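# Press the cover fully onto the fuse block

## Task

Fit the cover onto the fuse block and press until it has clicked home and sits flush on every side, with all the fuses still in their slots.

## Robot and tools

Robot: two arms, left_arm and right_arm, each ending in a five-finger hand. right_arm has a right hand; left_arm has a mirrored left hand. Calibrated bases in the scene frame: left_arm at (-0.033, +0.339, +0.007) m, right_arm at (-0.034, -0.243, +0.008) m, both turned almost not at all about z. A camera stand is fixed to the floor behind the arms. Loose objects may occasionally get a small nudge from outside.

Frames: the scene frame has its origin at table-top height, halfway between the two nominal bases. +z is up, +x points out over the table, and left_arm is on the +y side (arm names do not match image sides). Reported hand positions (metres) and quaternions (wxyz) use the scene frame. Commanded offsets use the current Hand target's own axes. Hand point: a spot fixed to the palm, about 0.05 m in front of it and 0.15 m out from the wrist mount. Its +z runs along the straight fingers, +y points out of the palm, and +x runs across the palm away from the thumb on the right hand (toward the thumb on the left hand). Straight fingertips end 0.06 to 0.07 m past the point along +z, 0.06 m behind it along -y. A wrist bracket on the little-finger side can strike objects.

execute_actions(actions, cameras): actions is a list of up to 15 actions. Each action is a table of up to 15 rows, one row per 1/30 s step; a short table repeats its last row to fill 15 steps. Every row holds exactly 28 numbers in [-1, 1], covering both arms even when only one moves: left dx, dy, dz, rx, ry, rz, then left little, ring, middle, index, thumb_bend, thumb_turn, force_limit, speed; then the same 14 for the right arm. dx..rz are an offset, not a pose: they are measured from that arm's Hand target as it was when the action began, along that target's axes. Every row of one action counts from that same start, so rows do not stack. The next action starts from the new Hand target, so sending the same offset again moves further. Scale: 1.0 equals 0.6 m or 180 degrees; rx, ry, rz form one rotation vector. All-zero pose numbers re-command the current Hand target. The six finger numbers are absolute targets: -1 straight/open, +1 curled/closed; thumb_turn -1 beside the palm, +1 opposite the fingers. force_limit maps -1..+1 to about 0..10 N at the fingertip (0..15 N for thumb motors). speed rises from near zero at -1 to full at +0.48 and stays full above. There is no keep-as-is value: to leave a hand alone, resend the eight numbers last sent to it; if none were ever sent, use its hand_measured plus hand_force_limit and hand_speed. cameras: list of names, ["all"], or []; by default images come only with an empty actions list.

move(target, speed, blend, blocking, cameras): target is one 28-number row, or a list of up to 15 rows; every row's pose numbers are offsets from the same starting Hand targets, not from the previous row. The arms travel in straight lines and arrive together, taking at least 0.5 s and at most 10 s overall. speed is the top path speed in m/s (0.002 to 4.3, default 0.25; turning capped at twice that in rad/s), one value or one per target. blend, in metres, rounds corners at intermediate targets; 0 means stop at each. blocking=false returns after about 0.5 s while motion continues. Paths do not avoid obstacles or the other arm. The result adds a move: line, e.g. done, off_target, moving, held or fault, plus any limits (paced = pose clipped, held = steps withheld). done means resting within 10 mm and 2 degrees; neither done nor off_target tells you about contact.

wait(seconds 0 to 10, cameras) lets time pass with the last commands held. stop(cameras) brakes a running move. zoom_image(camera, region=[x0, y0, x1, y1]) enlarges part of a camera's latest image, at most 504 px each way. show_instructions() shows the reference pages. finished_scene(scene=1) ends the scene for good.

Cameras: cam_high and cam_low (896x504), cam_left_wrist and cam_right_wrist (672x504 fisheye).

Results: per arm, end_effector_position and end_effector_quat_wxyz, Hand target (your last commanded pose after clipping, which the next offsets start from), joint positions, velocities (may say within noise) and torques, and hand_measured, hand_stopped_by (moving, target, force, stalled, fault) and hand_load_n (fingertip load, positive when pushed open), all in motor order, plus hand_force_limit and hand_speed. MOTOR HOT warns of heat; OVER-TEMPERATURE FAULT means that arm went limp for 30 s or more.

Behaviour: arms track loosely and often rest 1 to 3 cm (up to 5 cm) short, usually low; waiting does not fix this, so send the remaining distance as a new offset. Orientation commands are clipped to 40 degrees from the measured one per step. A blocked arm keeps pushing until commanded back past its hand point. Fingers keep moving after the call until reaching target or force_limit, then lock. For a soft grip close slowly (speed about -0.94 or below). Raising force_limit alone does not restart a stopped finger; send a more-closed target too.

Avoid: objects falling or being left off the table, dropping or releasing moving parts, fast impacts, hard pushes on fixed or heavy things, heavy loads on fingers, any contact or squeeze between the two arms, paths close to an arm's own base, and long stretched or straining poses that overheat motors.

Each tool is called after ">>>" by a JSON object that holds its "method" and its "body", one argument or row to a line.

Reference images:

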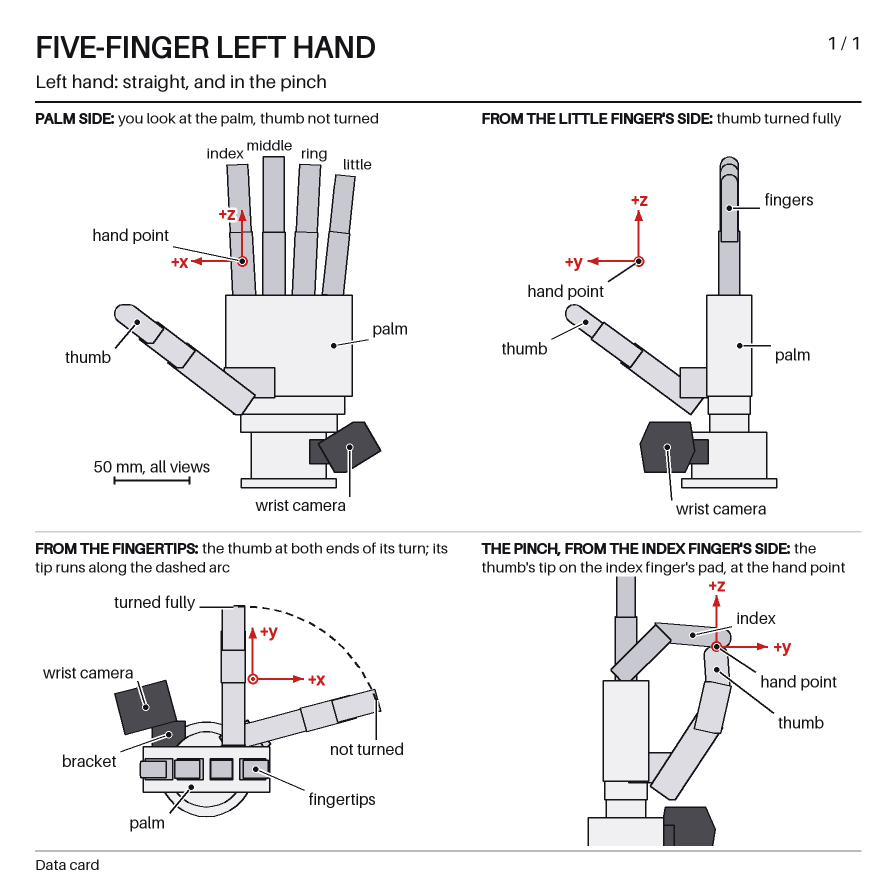

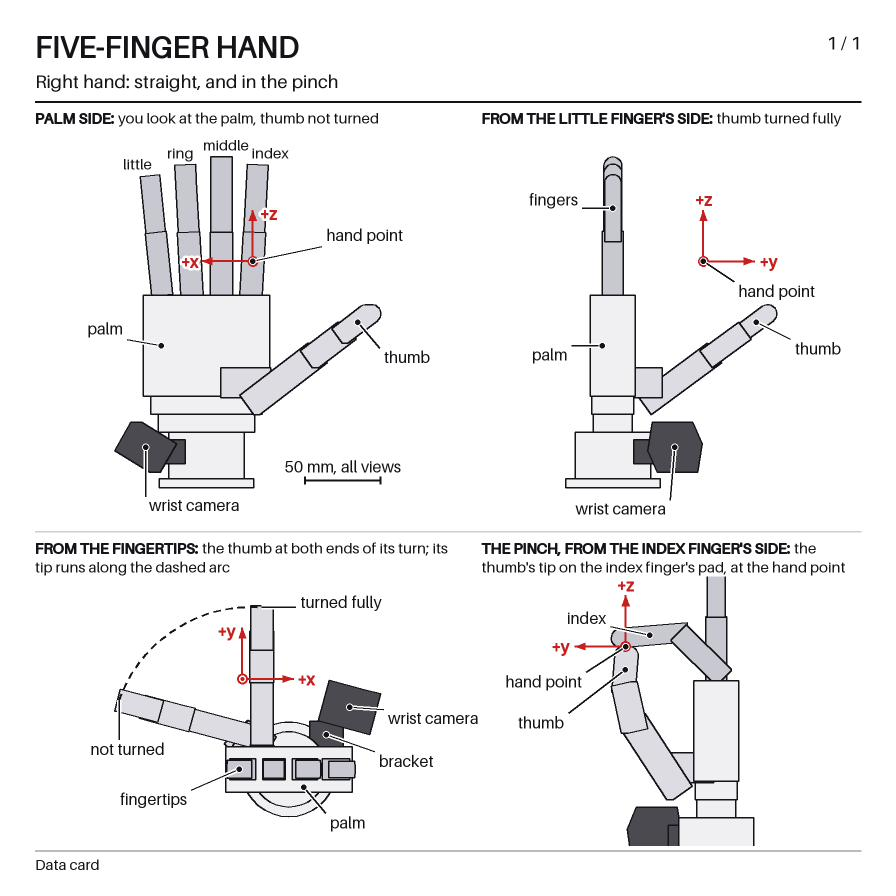

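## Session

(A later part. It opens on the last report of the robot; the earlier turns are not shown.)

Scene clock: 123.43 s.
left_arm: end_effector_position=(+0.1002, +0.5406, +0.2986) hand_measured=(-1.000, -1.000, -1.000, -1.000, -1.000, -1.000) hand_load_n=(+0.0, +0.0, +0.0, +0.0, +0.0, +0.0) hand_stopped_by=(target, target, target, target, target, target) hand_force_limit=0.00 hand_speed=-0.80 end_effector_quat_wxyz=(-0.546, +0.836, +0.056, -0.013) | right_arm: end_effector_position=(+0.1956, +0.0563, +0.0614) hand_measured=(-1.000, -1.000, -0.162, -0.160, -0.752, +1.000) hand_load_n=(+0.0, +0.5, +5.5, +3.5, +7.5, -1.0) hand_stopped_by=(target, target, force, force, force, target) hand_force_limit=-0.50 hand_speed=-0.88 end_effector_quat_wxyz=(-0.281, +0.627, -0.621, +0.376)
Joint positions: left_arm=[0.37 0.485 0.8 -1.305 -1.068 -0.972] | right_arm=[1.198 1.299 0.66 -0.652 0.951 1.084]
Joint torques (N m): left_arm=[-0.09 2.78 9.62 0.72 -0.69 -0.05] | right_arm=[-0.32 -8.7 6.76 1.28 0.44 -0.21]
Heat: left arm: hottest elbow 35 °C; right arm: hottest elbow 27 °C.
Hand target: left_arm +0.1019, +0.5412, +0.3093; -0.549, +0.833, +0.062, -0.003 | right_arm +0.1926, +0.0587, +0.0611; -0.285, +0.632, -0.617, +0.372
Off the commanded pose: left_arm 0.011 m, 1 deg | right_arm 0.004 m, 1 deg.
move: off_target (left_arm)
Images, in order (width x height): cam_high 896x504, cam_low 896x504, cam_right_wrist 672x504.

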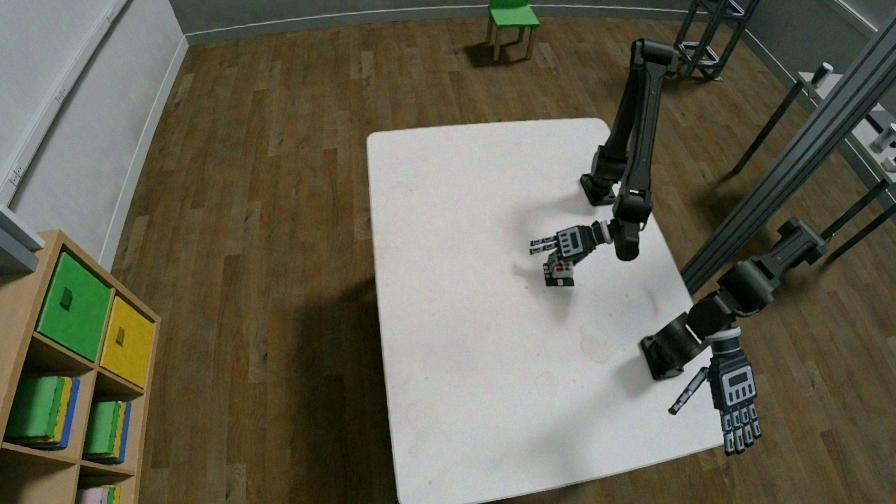

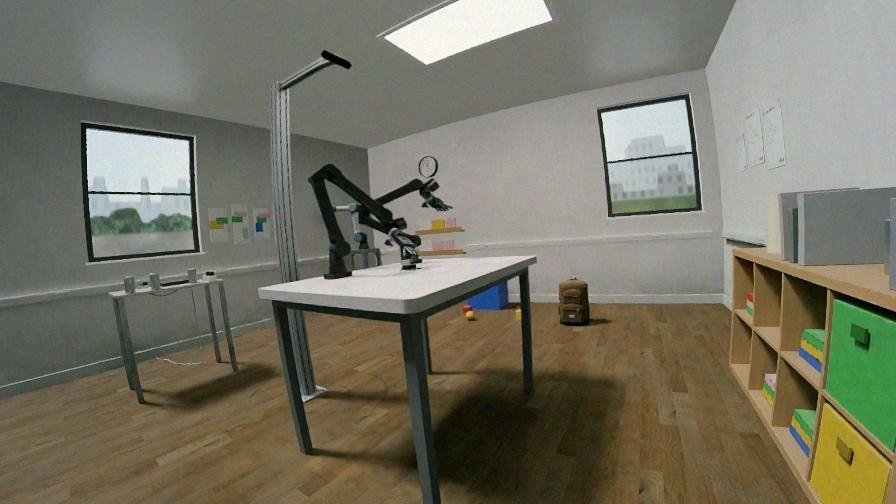

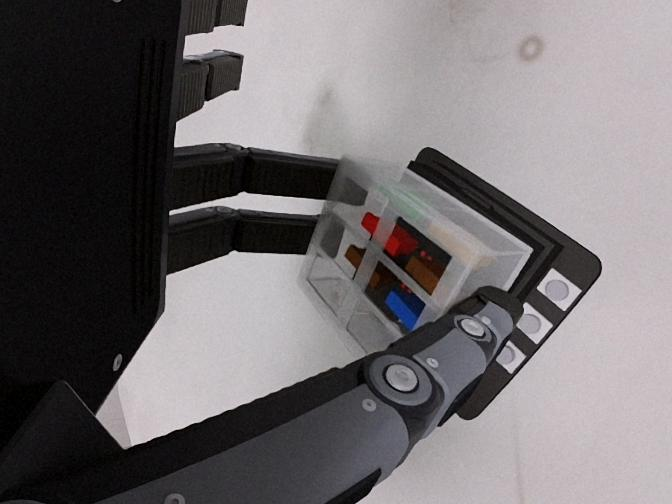

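>>> {"method": "move", "body": {
  "target": [0,0,0,0,0,0,-1,-1,-1,-1,-1,-1,0,-0.8,0.0062,-0.0073,-0.0058,0.0003,-0.0023,-0.0016,-1,-1,-0.05,-0.05,-0.45,1,-0.5,-0.88],
  "cameras": ["cam_low","cam_high","cam_right_wrist"],
  "speed": 0.05
}}

>>> {"method": "zoom_image", "body": {
  "camera": "cam_low",
  "region": [396, 248, 424, 276]
}}

>>> {"method": "zoom_image", "body": {
  "camera": "cam_right_wrist",
  "region": [400, 150, 630, 410]
}}

>>> {"method": "zoom_image", "body": {
  "camera": "cam_high",
  "region": [545, 258, 577, 290]
}}

Scene clock: 129.20 s.
left_arm: end_effector_position=(+0.1002, +0.5406, +0.2986) hand_measured=(-1.000, -1.000, -1.000, -1.000, -1.000, -1.000) hand_load_n=(+0.0, +0.0, +0.0, +0.0, +0.0, +0.0) hand_stopped_by=(target, target, target, target, target, target) hand_force_limit=0.00 hand_speed=-0.80 end_effector_quat_wxyz=(-0.546, +0.836, +0.056, -0.013) | right_arm: end_effector_position=(+0.1936, +0.0535, +0.0630) hand_measured=(-1.000, -1.000, -0.162, -0.160, -0.752, +1.000) hand_load_n=(+0.0, +0.0, +5.5, +4.0, +7.5, -1.0) hand_stopped_by=(target, target, force, force, force, target) hand_force_limit=-0.50 hand_speed=-0.88 end_effector_quat_wxyz=(-0.280, +0.633, -0.617, +0.375)
Joint positions: left_arm=[0.37 0.485 0.8 -1.305 -1.068 -0.972] | right_arm=[1.198 1.283 0.653 -0.652 0.945 1.064]
Joint torques (N m): left_arm=[-0.03 2.73 9.55 0.73 -0.67 -0.04] | right_arm=[-0.79 -9.58 7.1 0.9 0.53 -0.23]
Heat: left arm: hottest elbow 35 °C; right arm: hottest elbow 27 °C.
Hand target: left_arm +0.1019, +0.5412, +0.3093; -0.549, +0.833, +0.062, -0.003 | right_arm +0.1921, +0.0557, +0.0671; -0.287, +0.634, -0.614, +0.371
Off the commanded pose: left_arm 0.011 m, 1 deg | right_arm 0.005 m, 1 deg.
move: off_target (left_arm)
Images, in order (width x height): cam_high 896x504, cam_low 896x504, cam_right_wrist 672x504.

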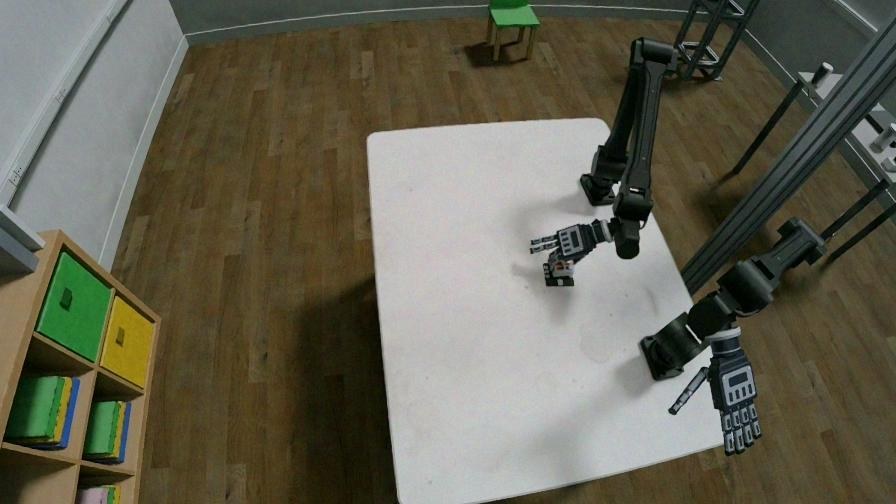

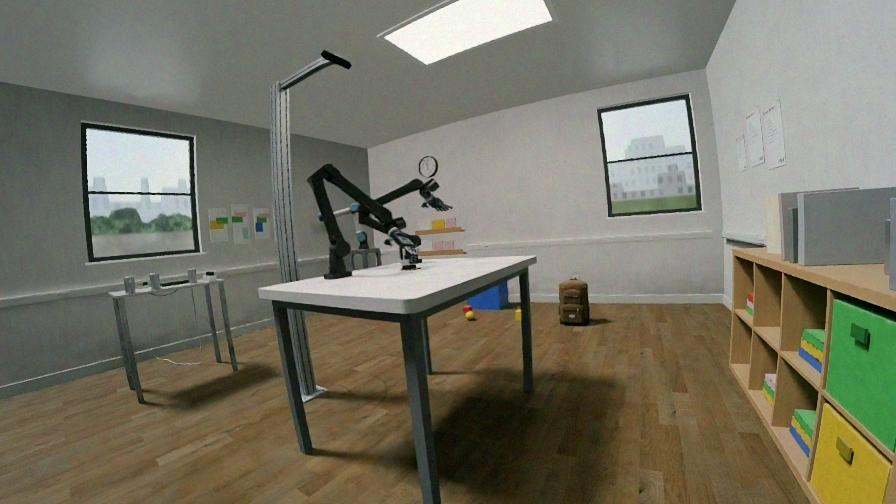

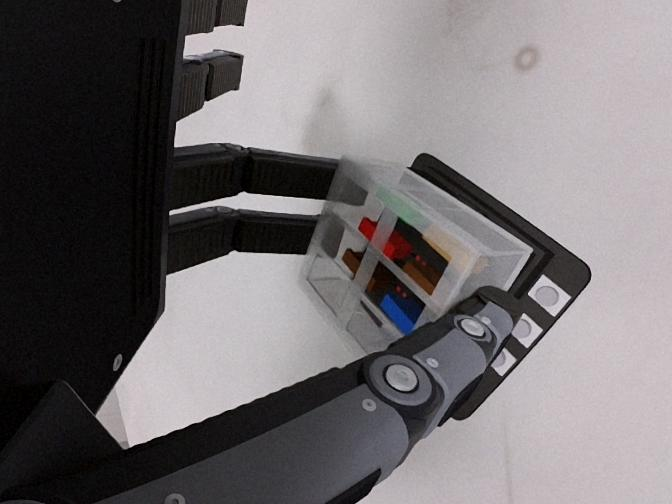

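Scaled by 18.000 from the camera's 896x504 image, which has a finer 1280x720 frame.

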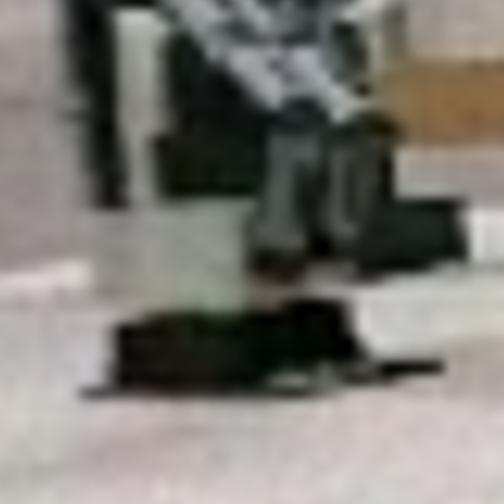

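Scaled by 1.938 from the camera's 672x504 image, which has a finer 960x720 frame.

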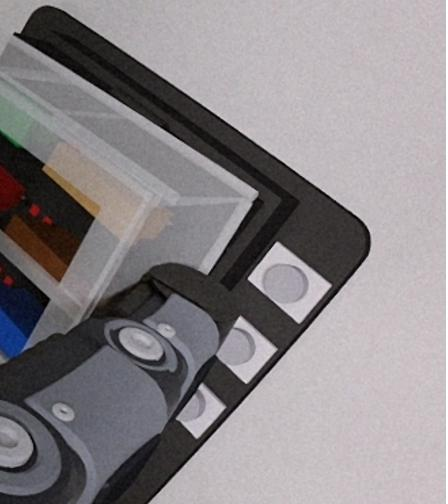

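Scaled by 15.750 from the camera's 896x504 image, which has a finer 1280x720 frame.

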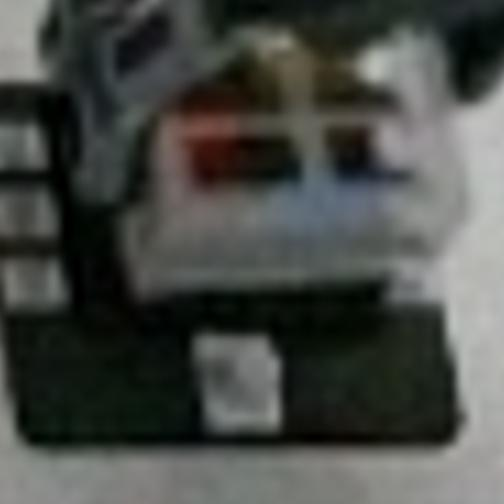

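>>> {"method": "move", "body": {
  "target": [0,0,0,0,0,0,-1,-1,-1,-1,-1,-1,0,-0.8,-0.0004,0.0095,0.006,0.0003,-0.0023,-0.0016,-1,-1,-0.05,-0.05,-0.45,1,-0.5,-0.88],
  "cameras": ["cam_low","cam_high","cam_right_wrist"],
  "speed": 0.05
}}

>>> {"method": "zoom_image", "body": {
  "camera": "cam_low",
  "region": [396, 248, 424, 276]
}}

>>> {"method": "zoom_image", "body": {
  "camera": "cam_right_wrist",
  "region": [400, 150, 630, 410]
}}

>>> {"method": "zoom_image", "body": {
  "camera": "cam_high",
  "region": [545, 258, 577, 290]
}}

>>> {"method": "zoom_image", "body": {
  "camera": "cam_right_wrist",
  "region": [290, 140, 450, 360]
}}

Scene clock: 132.23 s.
left_arm: end_effector_position=(+0.1002, +0.5406, +0.2986) hand_measured=(-1.000, -1.000, -1.000, -1.000, -1.000, -1.000) hand_load_n=(+0.0, +0.0, +0.0, +0.0, +0.0, +0.0) hand_stopped_by=(target, target, target, target, target, target) hand_force_limit=0.00 hand_speed=-0.80 end_effector_quat_wxyz=(-0.546, +0.836, +0.056, -0.013) | right_arm: end_effector_position=(+0.1941, +0.0550, +0.0613) hand_measured=(-1.000, -1.000, -0.162, -0.160, -0.752, +1.000) hand_load_n=(+0.0, +0.0, +5.5, +3.5, +7.5, -1.0) hand_stopped_by=(target, target, force, force, force, target) hand_force_limit=-0.50 hand_speed=-0.88 end_effector_quat_wxyz=(-0.286, +0.633, -0.615, +0.373)
Joint positions: left_arm=[0.37 0.485 0.8 -1.305 -1.068 -0.972] | right_arm=[1.198 1.282 0.642 -0.621 0.945 1.049]
Joint torques (N m): left_arm=[-0.15 2.55 9.61 0.69 -0.67 -0.06] | right_arm=[-0.44 -8.47 6.68 1.2 0.46 -0.25]
Heat: left arm: hottest elbow 35 °C; right arm: hottest elbow 27 °C.
Hand target: left_arm +0.1019, +0.5412, +0.3093; -0.549, +0.833, +0.062, -0.003 | right_arm +0.1918, +0.0552, +0.0604; -0.288, +0.637, -0.612, +0.370
Off the commanded pose: left_arm 0.011 m, 1 deg | right_arm 0.002 m, 1 deg.
move: off_target (left_arm)
Images, in order (width x height): cam_high 896x504, cam_low 896x504, cam_right_wrist 672x504.

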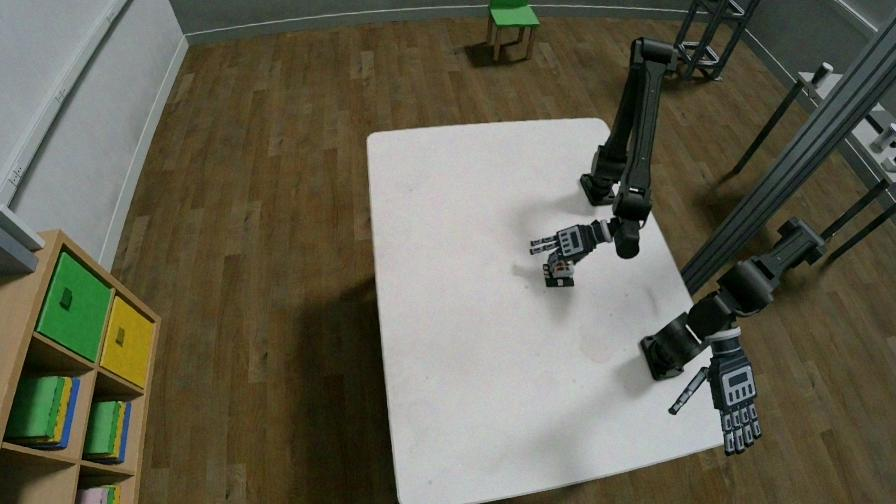

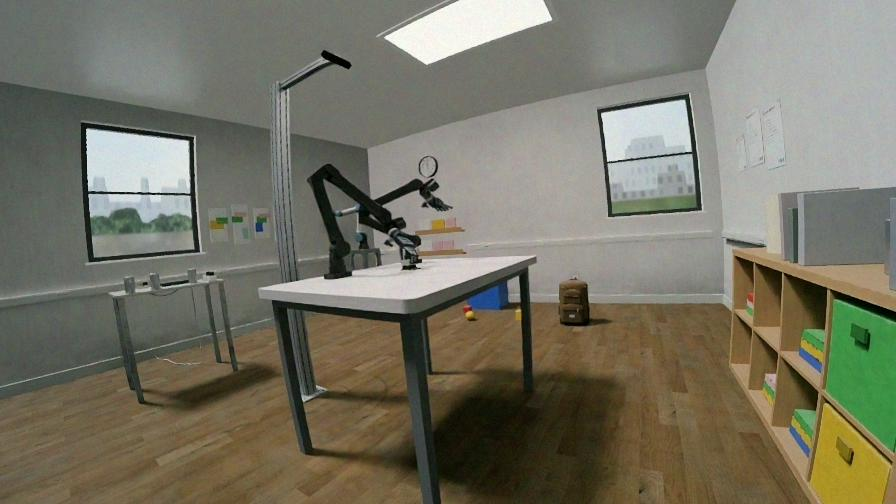

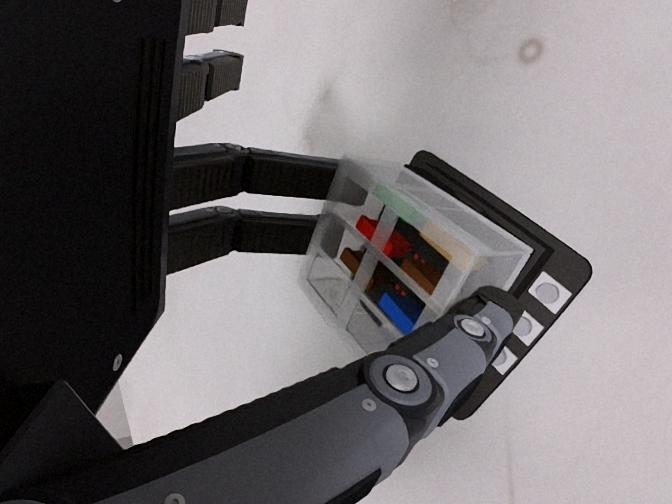

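Scaled by 18.000 from the camera's 896x504 image, which has a finer 1280x720 frame.

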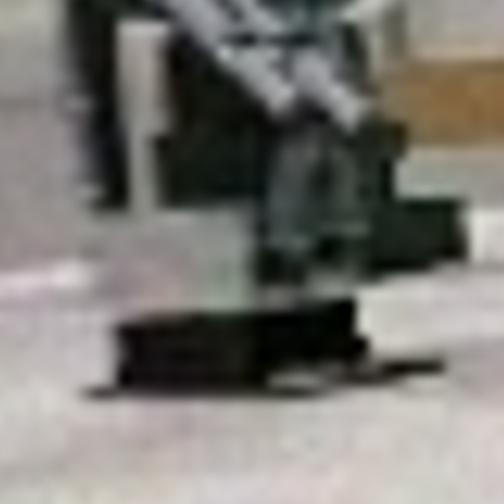

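Scaled by 1.938 from the camera's 672x504 image, which has a finer 960x720 frame.

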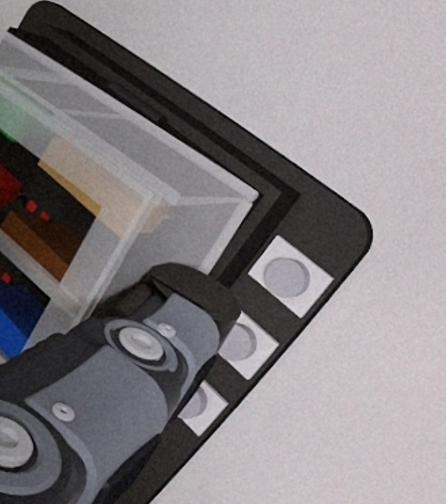

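Scaled by 15.750 from the camera's 896x504 image, which has a finer 1280x720 frame.

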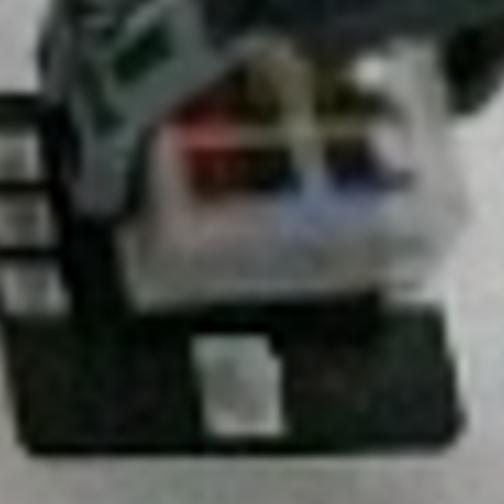

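Scaled by 2.291 from the camera's 672x504 image, which has a finer 960x720 frame.

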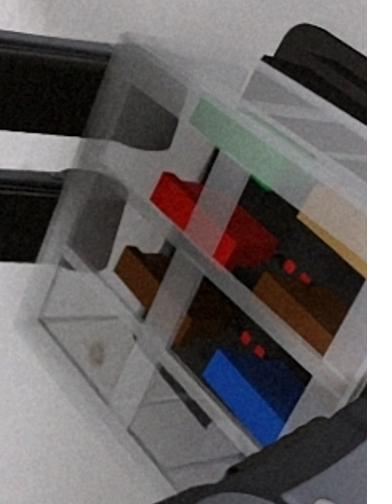

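>>> {"method": "move", "body": {
  "target": [0,0,0,0,0,0,-1,-1,-1,-1,-1,-1,0,-0.8,0,0.0055,0.0038,0,0,0,-1,-1,-0.05,-0.05,-0.45,1,-0.5,-0.88],
  "cameras": ["cam_low","cam_high","cam_right_wrist"],
  "speed": 0.05
}}

>>> {"method": "zoom_image", "body": {
  "camera": "cam_low",
  "region": [396, 248, 424, 276]
}}

>>> {"method": "zoom_image", "body": {
  "camera": "cam_right_wrist",
  "region": [400, 150, 630, 410]
}}

>>> {"method": "zoom_image", "body": {
  "camera": "cam_high",
  "region": [545, 258, 577, 290]
}}

>>> {"method": "zoom_image", "body": {
  "camera": "cam_right_wrist",
  "region": [290, 140, 450, 360]
}}

Scene clock: 133.87 s.
left_arm: end_effector_position=(+0.1002, +0.5406, +0.2986) hand_measured=(-1.000, -1.000, -1.000, -1.000, -1.000, -1.000) hand_load_n=(+0.0, +0.0, +0.0, +0.0, +0.0, +0.0) hand_stopped_by=(target, target, target, target, target, target) hand_force_limit=0.00 hand_speed=-0.80 end_effector_quat_wxyz=(-0.546, +0.836, +0.056, -0.013) | right_arm: end_effector_position=(+0.1945, +0.0559, +0.0605) hand_measured=(-1.000, -1.000, -0.162, -0.160, -0.752, +1.000) hand_load_n=(+0.0, +0.0, +5.0, +3.5, +8.0, -1.5) hand_stopped_by=(target, target, force, force, force, target) hand_force_limit=-0.50 hand_speed=-0.88 end_effector_quat_wxyz=(-0.290, +0.631, -0.616, +0.371)
Joint positions: left_arm=[0.37 0.485 0.8 -1.305 -1.068 -0.972] | right_arm=[1.198 1.282 0.637 -0.605 0.946 1.048]
Joint torques (N m): left_arm=[0.03 2.43 9.54 0.7 -0.68 -0.06] | right_arm=[-1.03 -8.12 6.43 1.02 0.36 -0.28]
Heat: left arm: hottest elbow 35 °C; right arm: hottest elbow 27 °C.
Hand target: left_arm +0.1019, +0.5412, +0.3093; -0.549, +0.833, +0.062, -0.003 | right_arm +0.1918, +0.0546, +0.0564; -0.288, +0.637, -0.611, +0.370
Off the commanded pose: left_arm 0.011 m, 1 deg | right_arm 0.005 m, 1 deg.
move: off_target (left_arm)
Images, in order (width x height): cam_high 896x504, cam_low 896x504, cam_right_wrist 672x504.

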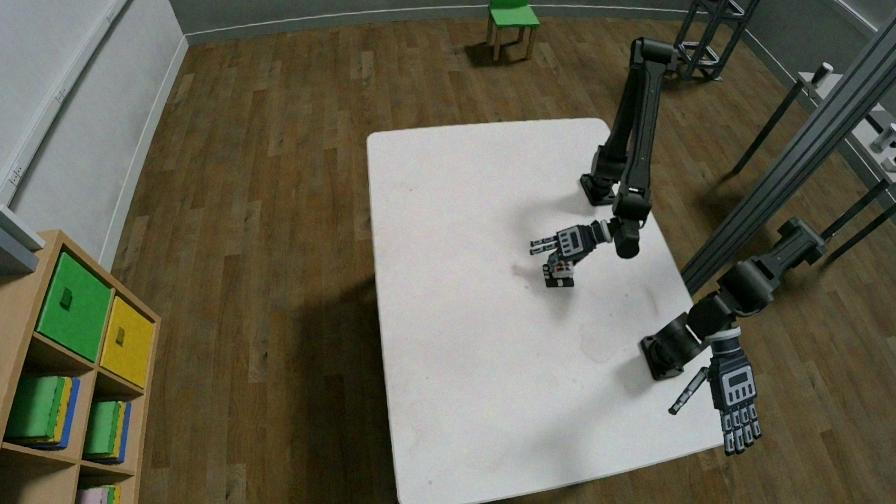

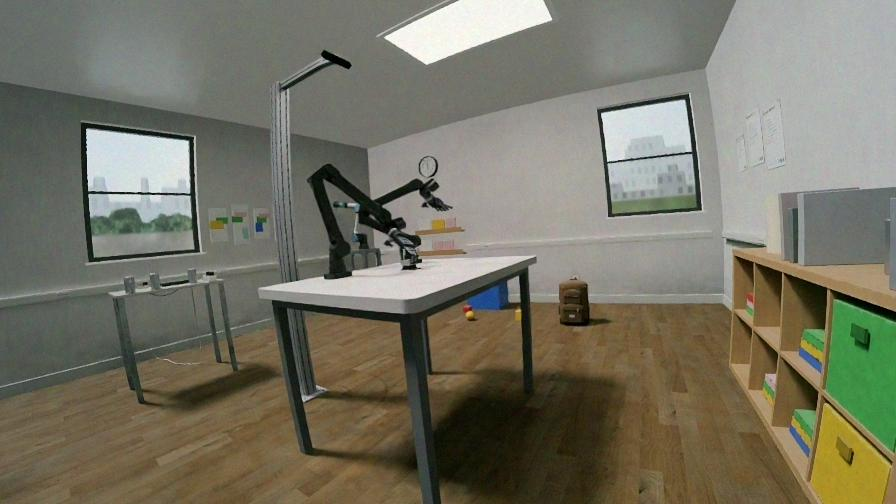

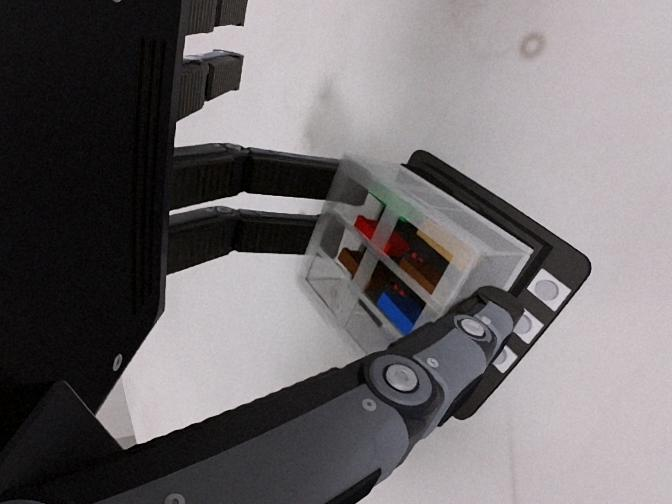

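Scaled by 18.000 from the camera's 896x504 image, which has a finer 1280x720 frame.

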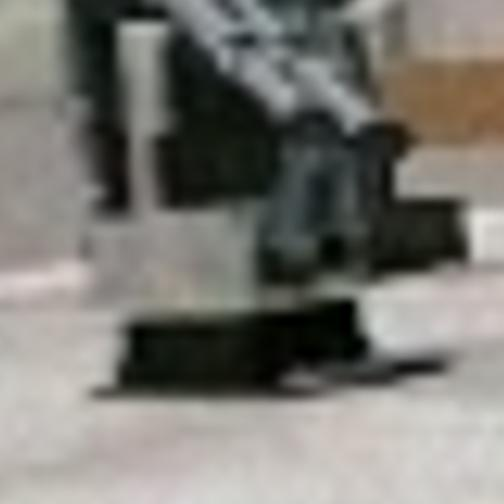

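Scaled by 1.938 from the camera's 672x504 image, which has a finer 960x720 frame.

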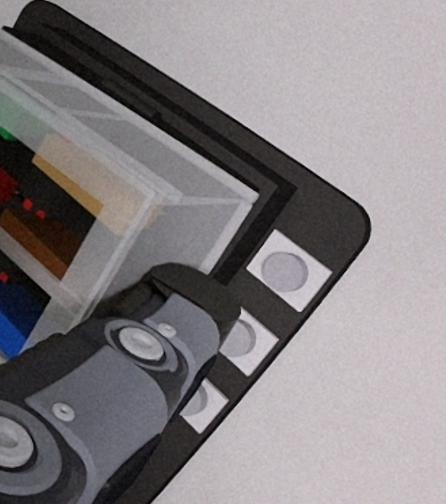

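Scaled by 15.750 from the camera's 896x504 image, which has a finer 1280x720 frame.

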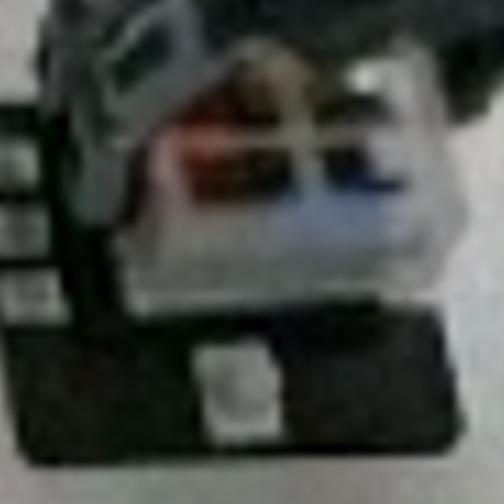

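Scaled by 2.291 from the camera's 672x504 image, which has a finer 960x720 frame.

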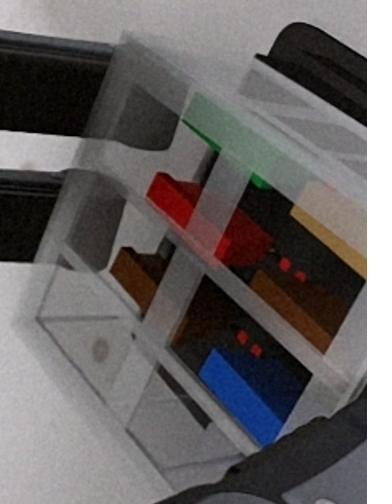

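>>> {"method": "move", "body": {
  "target": [0,0,0,0,0,0,-1,-1,-1,-1,-1,-1,0,-0.8,-0.0026,-0.0331,-0.0228,0,0,0,-1,-1,-0.03,-0.03,-0.4,1,0.4,-0.88],
  "cameras": ["cam_low","cam_high","cam_right_wrist"],
  "speed": 0.05
}}

>>> {"method": "zoom_image", "body": {
  "camera": "cam_low",
  "region": [396, 248, 424, 276]
}}

>>> {"method": "zoom_image", "body": {
  "camera": "cam_right_wrist",
  "region": [400, 150, 630, 410]
}}

>>> {"method": "zoom_image", "body": {
  "camera": "cam_right_wrist",
  "region": [290, 140, 450, 360]
}}

Scene clock: 136.73 s.
left_arm: end_effector_position=(+0.1002, +0.5406, +0.2986) hand_measured=(-1.000, -1.000, -1.000, -1.000, -1.000, -1.000) hand_load_n=(+0.0, +0.0, +0.0, +0.0, +0.0, +0.0) hand_stopped_by=(target, target, target, target, target, target) hand_force_limit=0.00 hand_speed=-0.80 end_effector_quat_wxyz=(-0.546, +0.836, +0.056, -0.013) | right_arm: end_effector_position=(+0.1898, +0.0436, +0.0628) hand_measured=(-1.000, -1.000, -0.152, -0.142, -0.754, +1.000) hand_load_n=(+0.0, +0.0, +5.5, +10.5, +13.0, -3.0) hand_stopped_by=(target, target, force, force, force, target) hand_force_limit=0.40 hand_speed=-0.88 end_effector_quat_wxyz=(-0.273, +0.640, -0.611, +0.378)
Joint positions: left_arm=[0.37 0.485 0.8 -1.305 -1.068 -0.972] | right_arm=[1.198 1.261 0.637 -0.669 0.943 1.048]
Joint torques (N m): left_arm=[-0.26 2.43 9.61 0.77 -0.66 -0.03] | right_arm=[-0.26 -8.59 10.26 0.12 0.53 -0.21]
Heat: left arm: hottest elbow 35 °C; right arm: hottest elbow 27 °C.
Hand target: left_arm +0.1019, +0.5412, +0.3093; -0.549, +0.833, +0.062, -0.003 | right_arm +0.1918, +0.0590, +0.0802; -0.288, +0.637, -0.611, +0.370
Off the commanded pose: left_arm 0.011 m, 1 deg | right_arm 0.023 m, 2 deg.
move: off_target (left_arm, right_arm)
Images, in order (width x height): cam_high 896x504, cam_low 896x504, cam_right_wrist 672x504.

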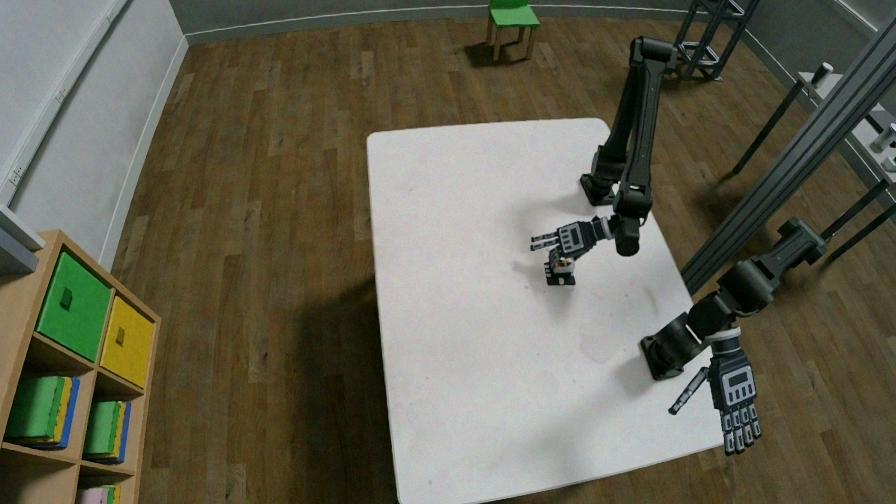

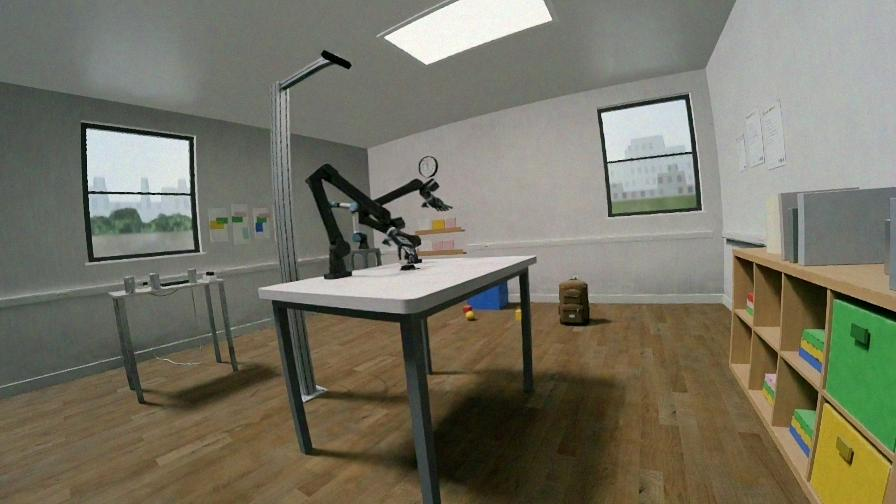

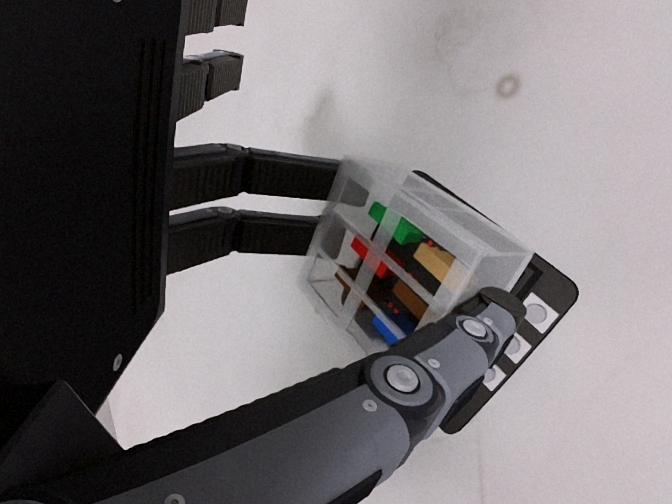

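Scaled by 18.000 from the camera's 896x504 image, which has a finer 1280x720 frame.

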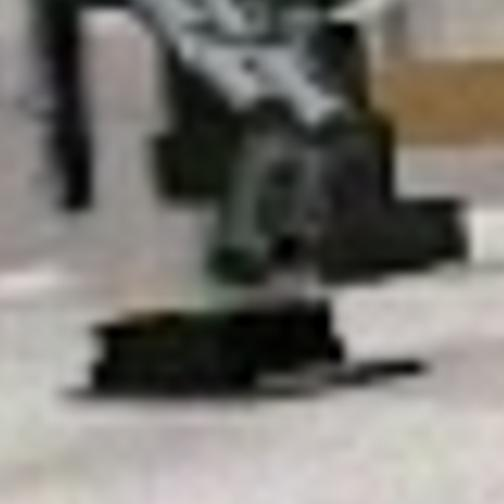

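Scaled by 1.938 from the camera's 672x504 image, which has a finer 960x720 frame.

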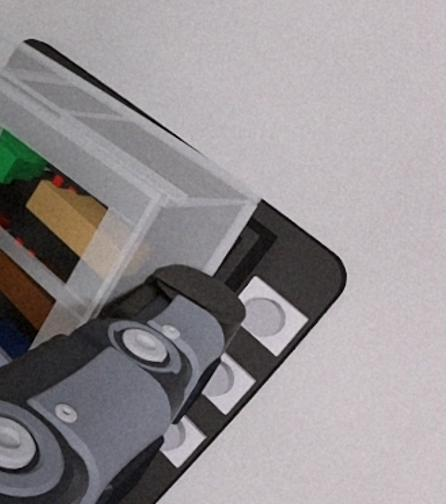

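Scaled by 2.291 from the camera's 672x504 image, which has a finer 960x720 frame.

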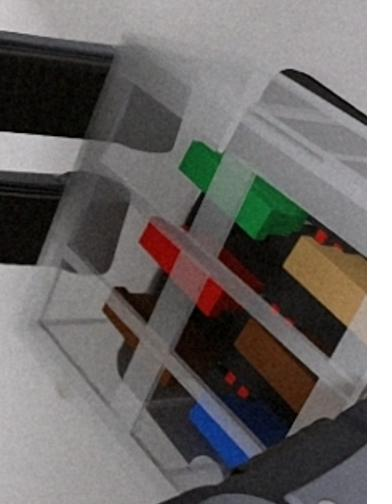

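>>> {"method": "move", "body": {
  "target": [0,0,0,0,0,0,-1,-1,-1,-1,-1,-1,0,-0.8,-0.001,-0.0277,-0.0192,0,0,0,-1,-1,-0.03,-0.03,-0.4,1,0.4,-0.88],
  "cameras": ["cam_low","cam_high","cam_right_wrist"],
  "speed": 0.08
}}

>>> {"method": "zoom_image", "body": {
  "camera": "cam_low",
  "region": [396, 248, 424, 276]
}}

>>> {"method": "zoom_image", "body": {
  "camera": "cam_right_wrist",
  "region": [400, 150, 630, 410]
}}

>>> {"method": "zoom_image", "body": {
  "camera": "cam_right_wrist",
  "region": [290, 140, 450, 360]
}}

>>> {"method": "zoom_image", "body": {
  "camera": "cam_high",
  "region": [535, 240, 595, 300]
}}

Scene clock: 138.60 s.
left_arm: end_effector_position=(+0.1002, +0.5406, +0.2986) hand_measured=(-1.000, -1.000, -1.000, -1.000, -1.000, -1.000) hand_load_n=(+0.0, +0.0, +0.0, +0.0, +0.0, +0.0) hand_stopped_by=(target, target, target, target, target, target) hand_force_limit=0.00 hand_speed=-0.80 end_effector_quat_wxyz=(-0.546, +0.836, +0.056, -0.013) | right_arm: end_effector_position=(+0.1902, +0.0449, +0.0812) hand_measured=(-1.000, -1.000, -0.152, -0.142, -0.754, +1.000) hand_load_n=(+0.0, +0.0, +5.5, +10.5, +13.5, -3.5) hand_stopped_by=(target, target, force, force, force, target) hand_force_limit=0.40 hand_speed=-0.88 end_effector_quat_wxyz=(-0.270, +0.641, -0.610, +0.379)
Joint positions: left_arm=[0.37 0.485 0.8 -1.305 -1.068 -0.972] | right_arm=[1.198 1.232 0.672 -0.74 0.943 1.048]
Joint torques (N m): left_arm=[0.03 2.32 9.61 0.69 -0.69 -0.05] | right_arm=[0.15 -8.7 11 -0.09 0.59 -0.19]
Heat: left arm: hottest elbow 35 °C; right arm: hottest elbow 27 °C.
Hand target: left_arm +0.1019, +0.5412, +0.3093; -0.549, +0.833, +0.062, -0.003 | right_arm +0.1917, +0.0620, +0.1002; -0.288, +0.637, -0.611, +0.370
Off the commanded pose: left_arm 0.011 m, 1 deg | right_arm 0.026 m, 2 deg.
move: off_target (left_arm, right_arm)
Images, in order (width x height): cam_high 896x504, cam_low 896x504, cam_right_wrist 672x504.

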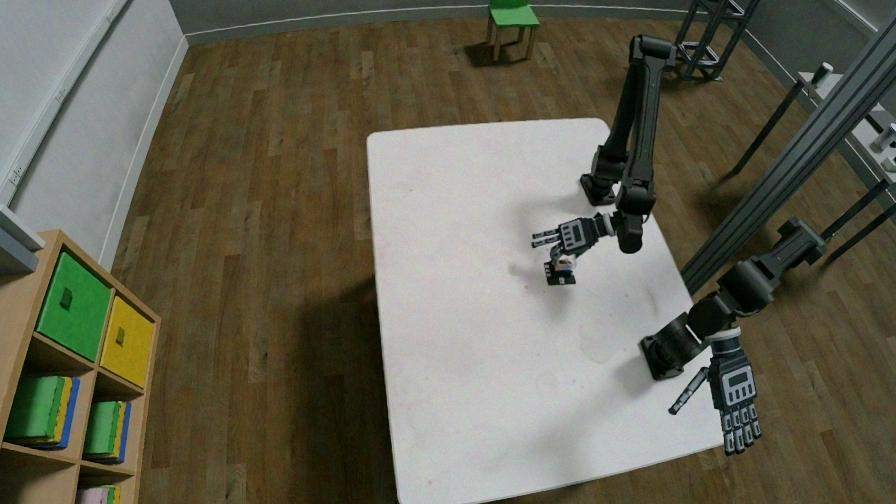

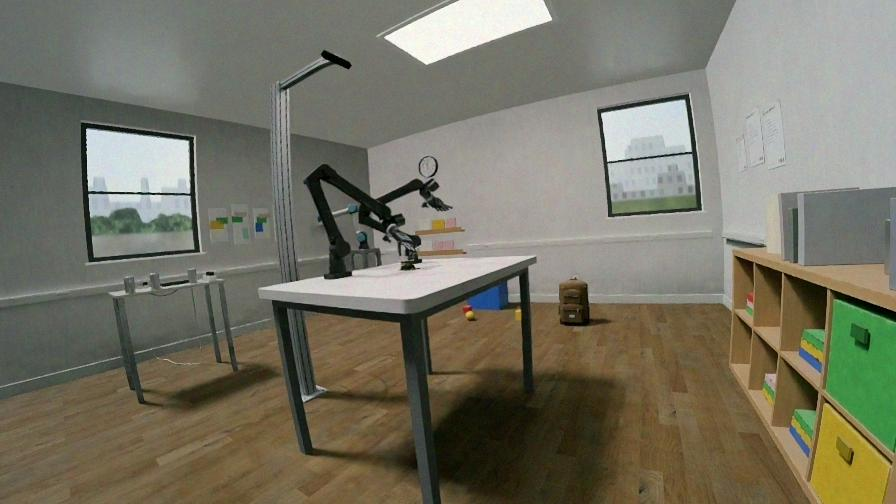

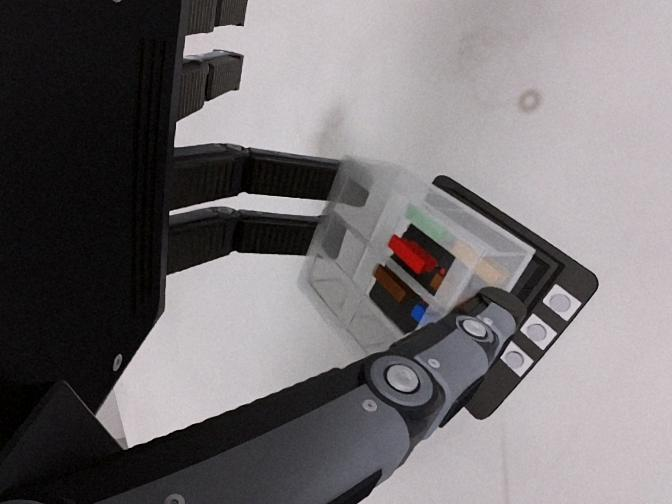

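Scaled by 18.000 from the camera's 896x504 image, which has a finer 1280x720 frame.

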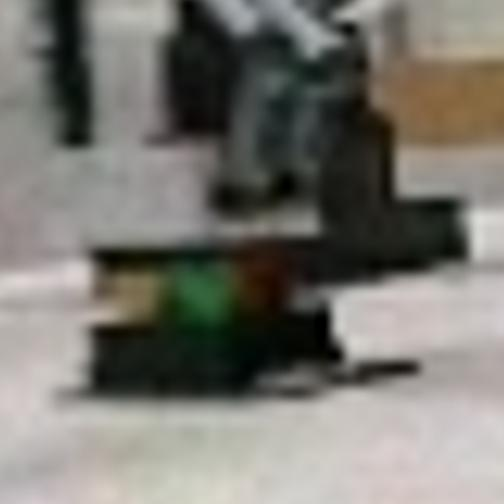

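Scaled by 1.938 from the camera's 672x504 image, which has a finer 960x720 frame.

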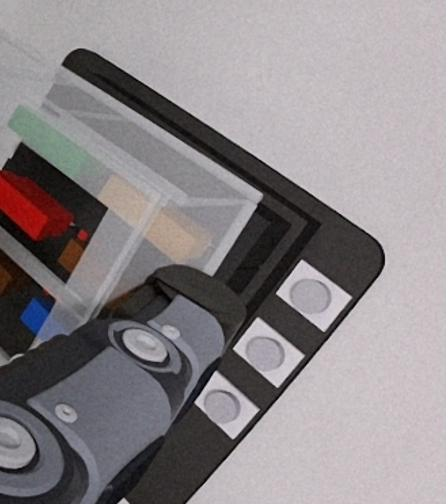

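Scaled by 2.291 from the camera's 672x504 image, which has a finer 960x720 frame.

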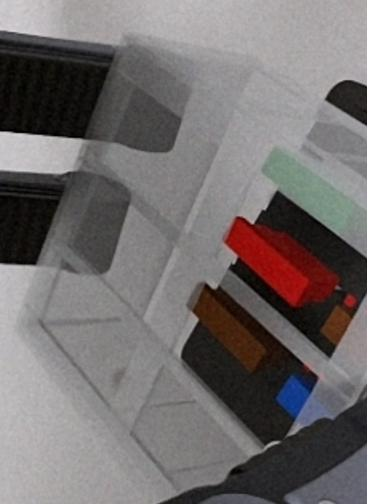

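Scaled by 8.400 from the camera's 896x504 image, which has a finer 1280x720 frame.

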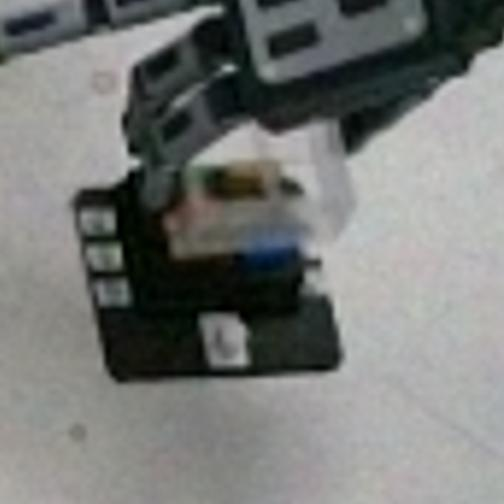

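>>> {"method": "zoom_image", "body": {
  "camera": "cam_right_wrist",
  "region": [390, 150, 510, 270]
}}

>>> {"method": "zoom_image", "body": {
  "camera": "cam_right_wrist",
  "region": [490, 200, 610, 320]
}}

Scaled by 4.200 from the camera's 672x504 image, which has a finer 960x720 frame.

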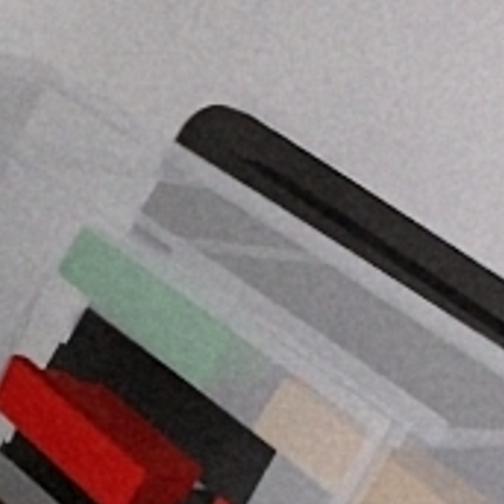

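Scaled by 4.200 from the camera's 672x504 image, which has a finer 960x720 frame.

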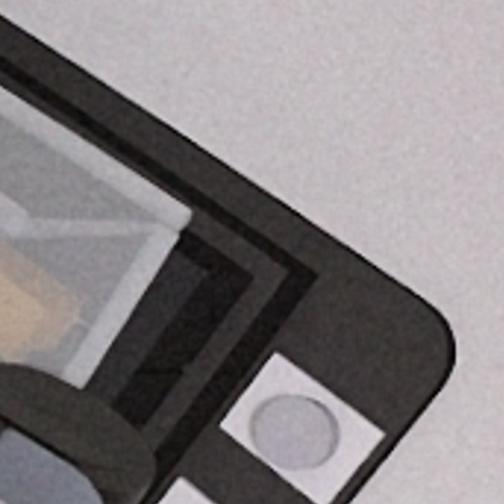

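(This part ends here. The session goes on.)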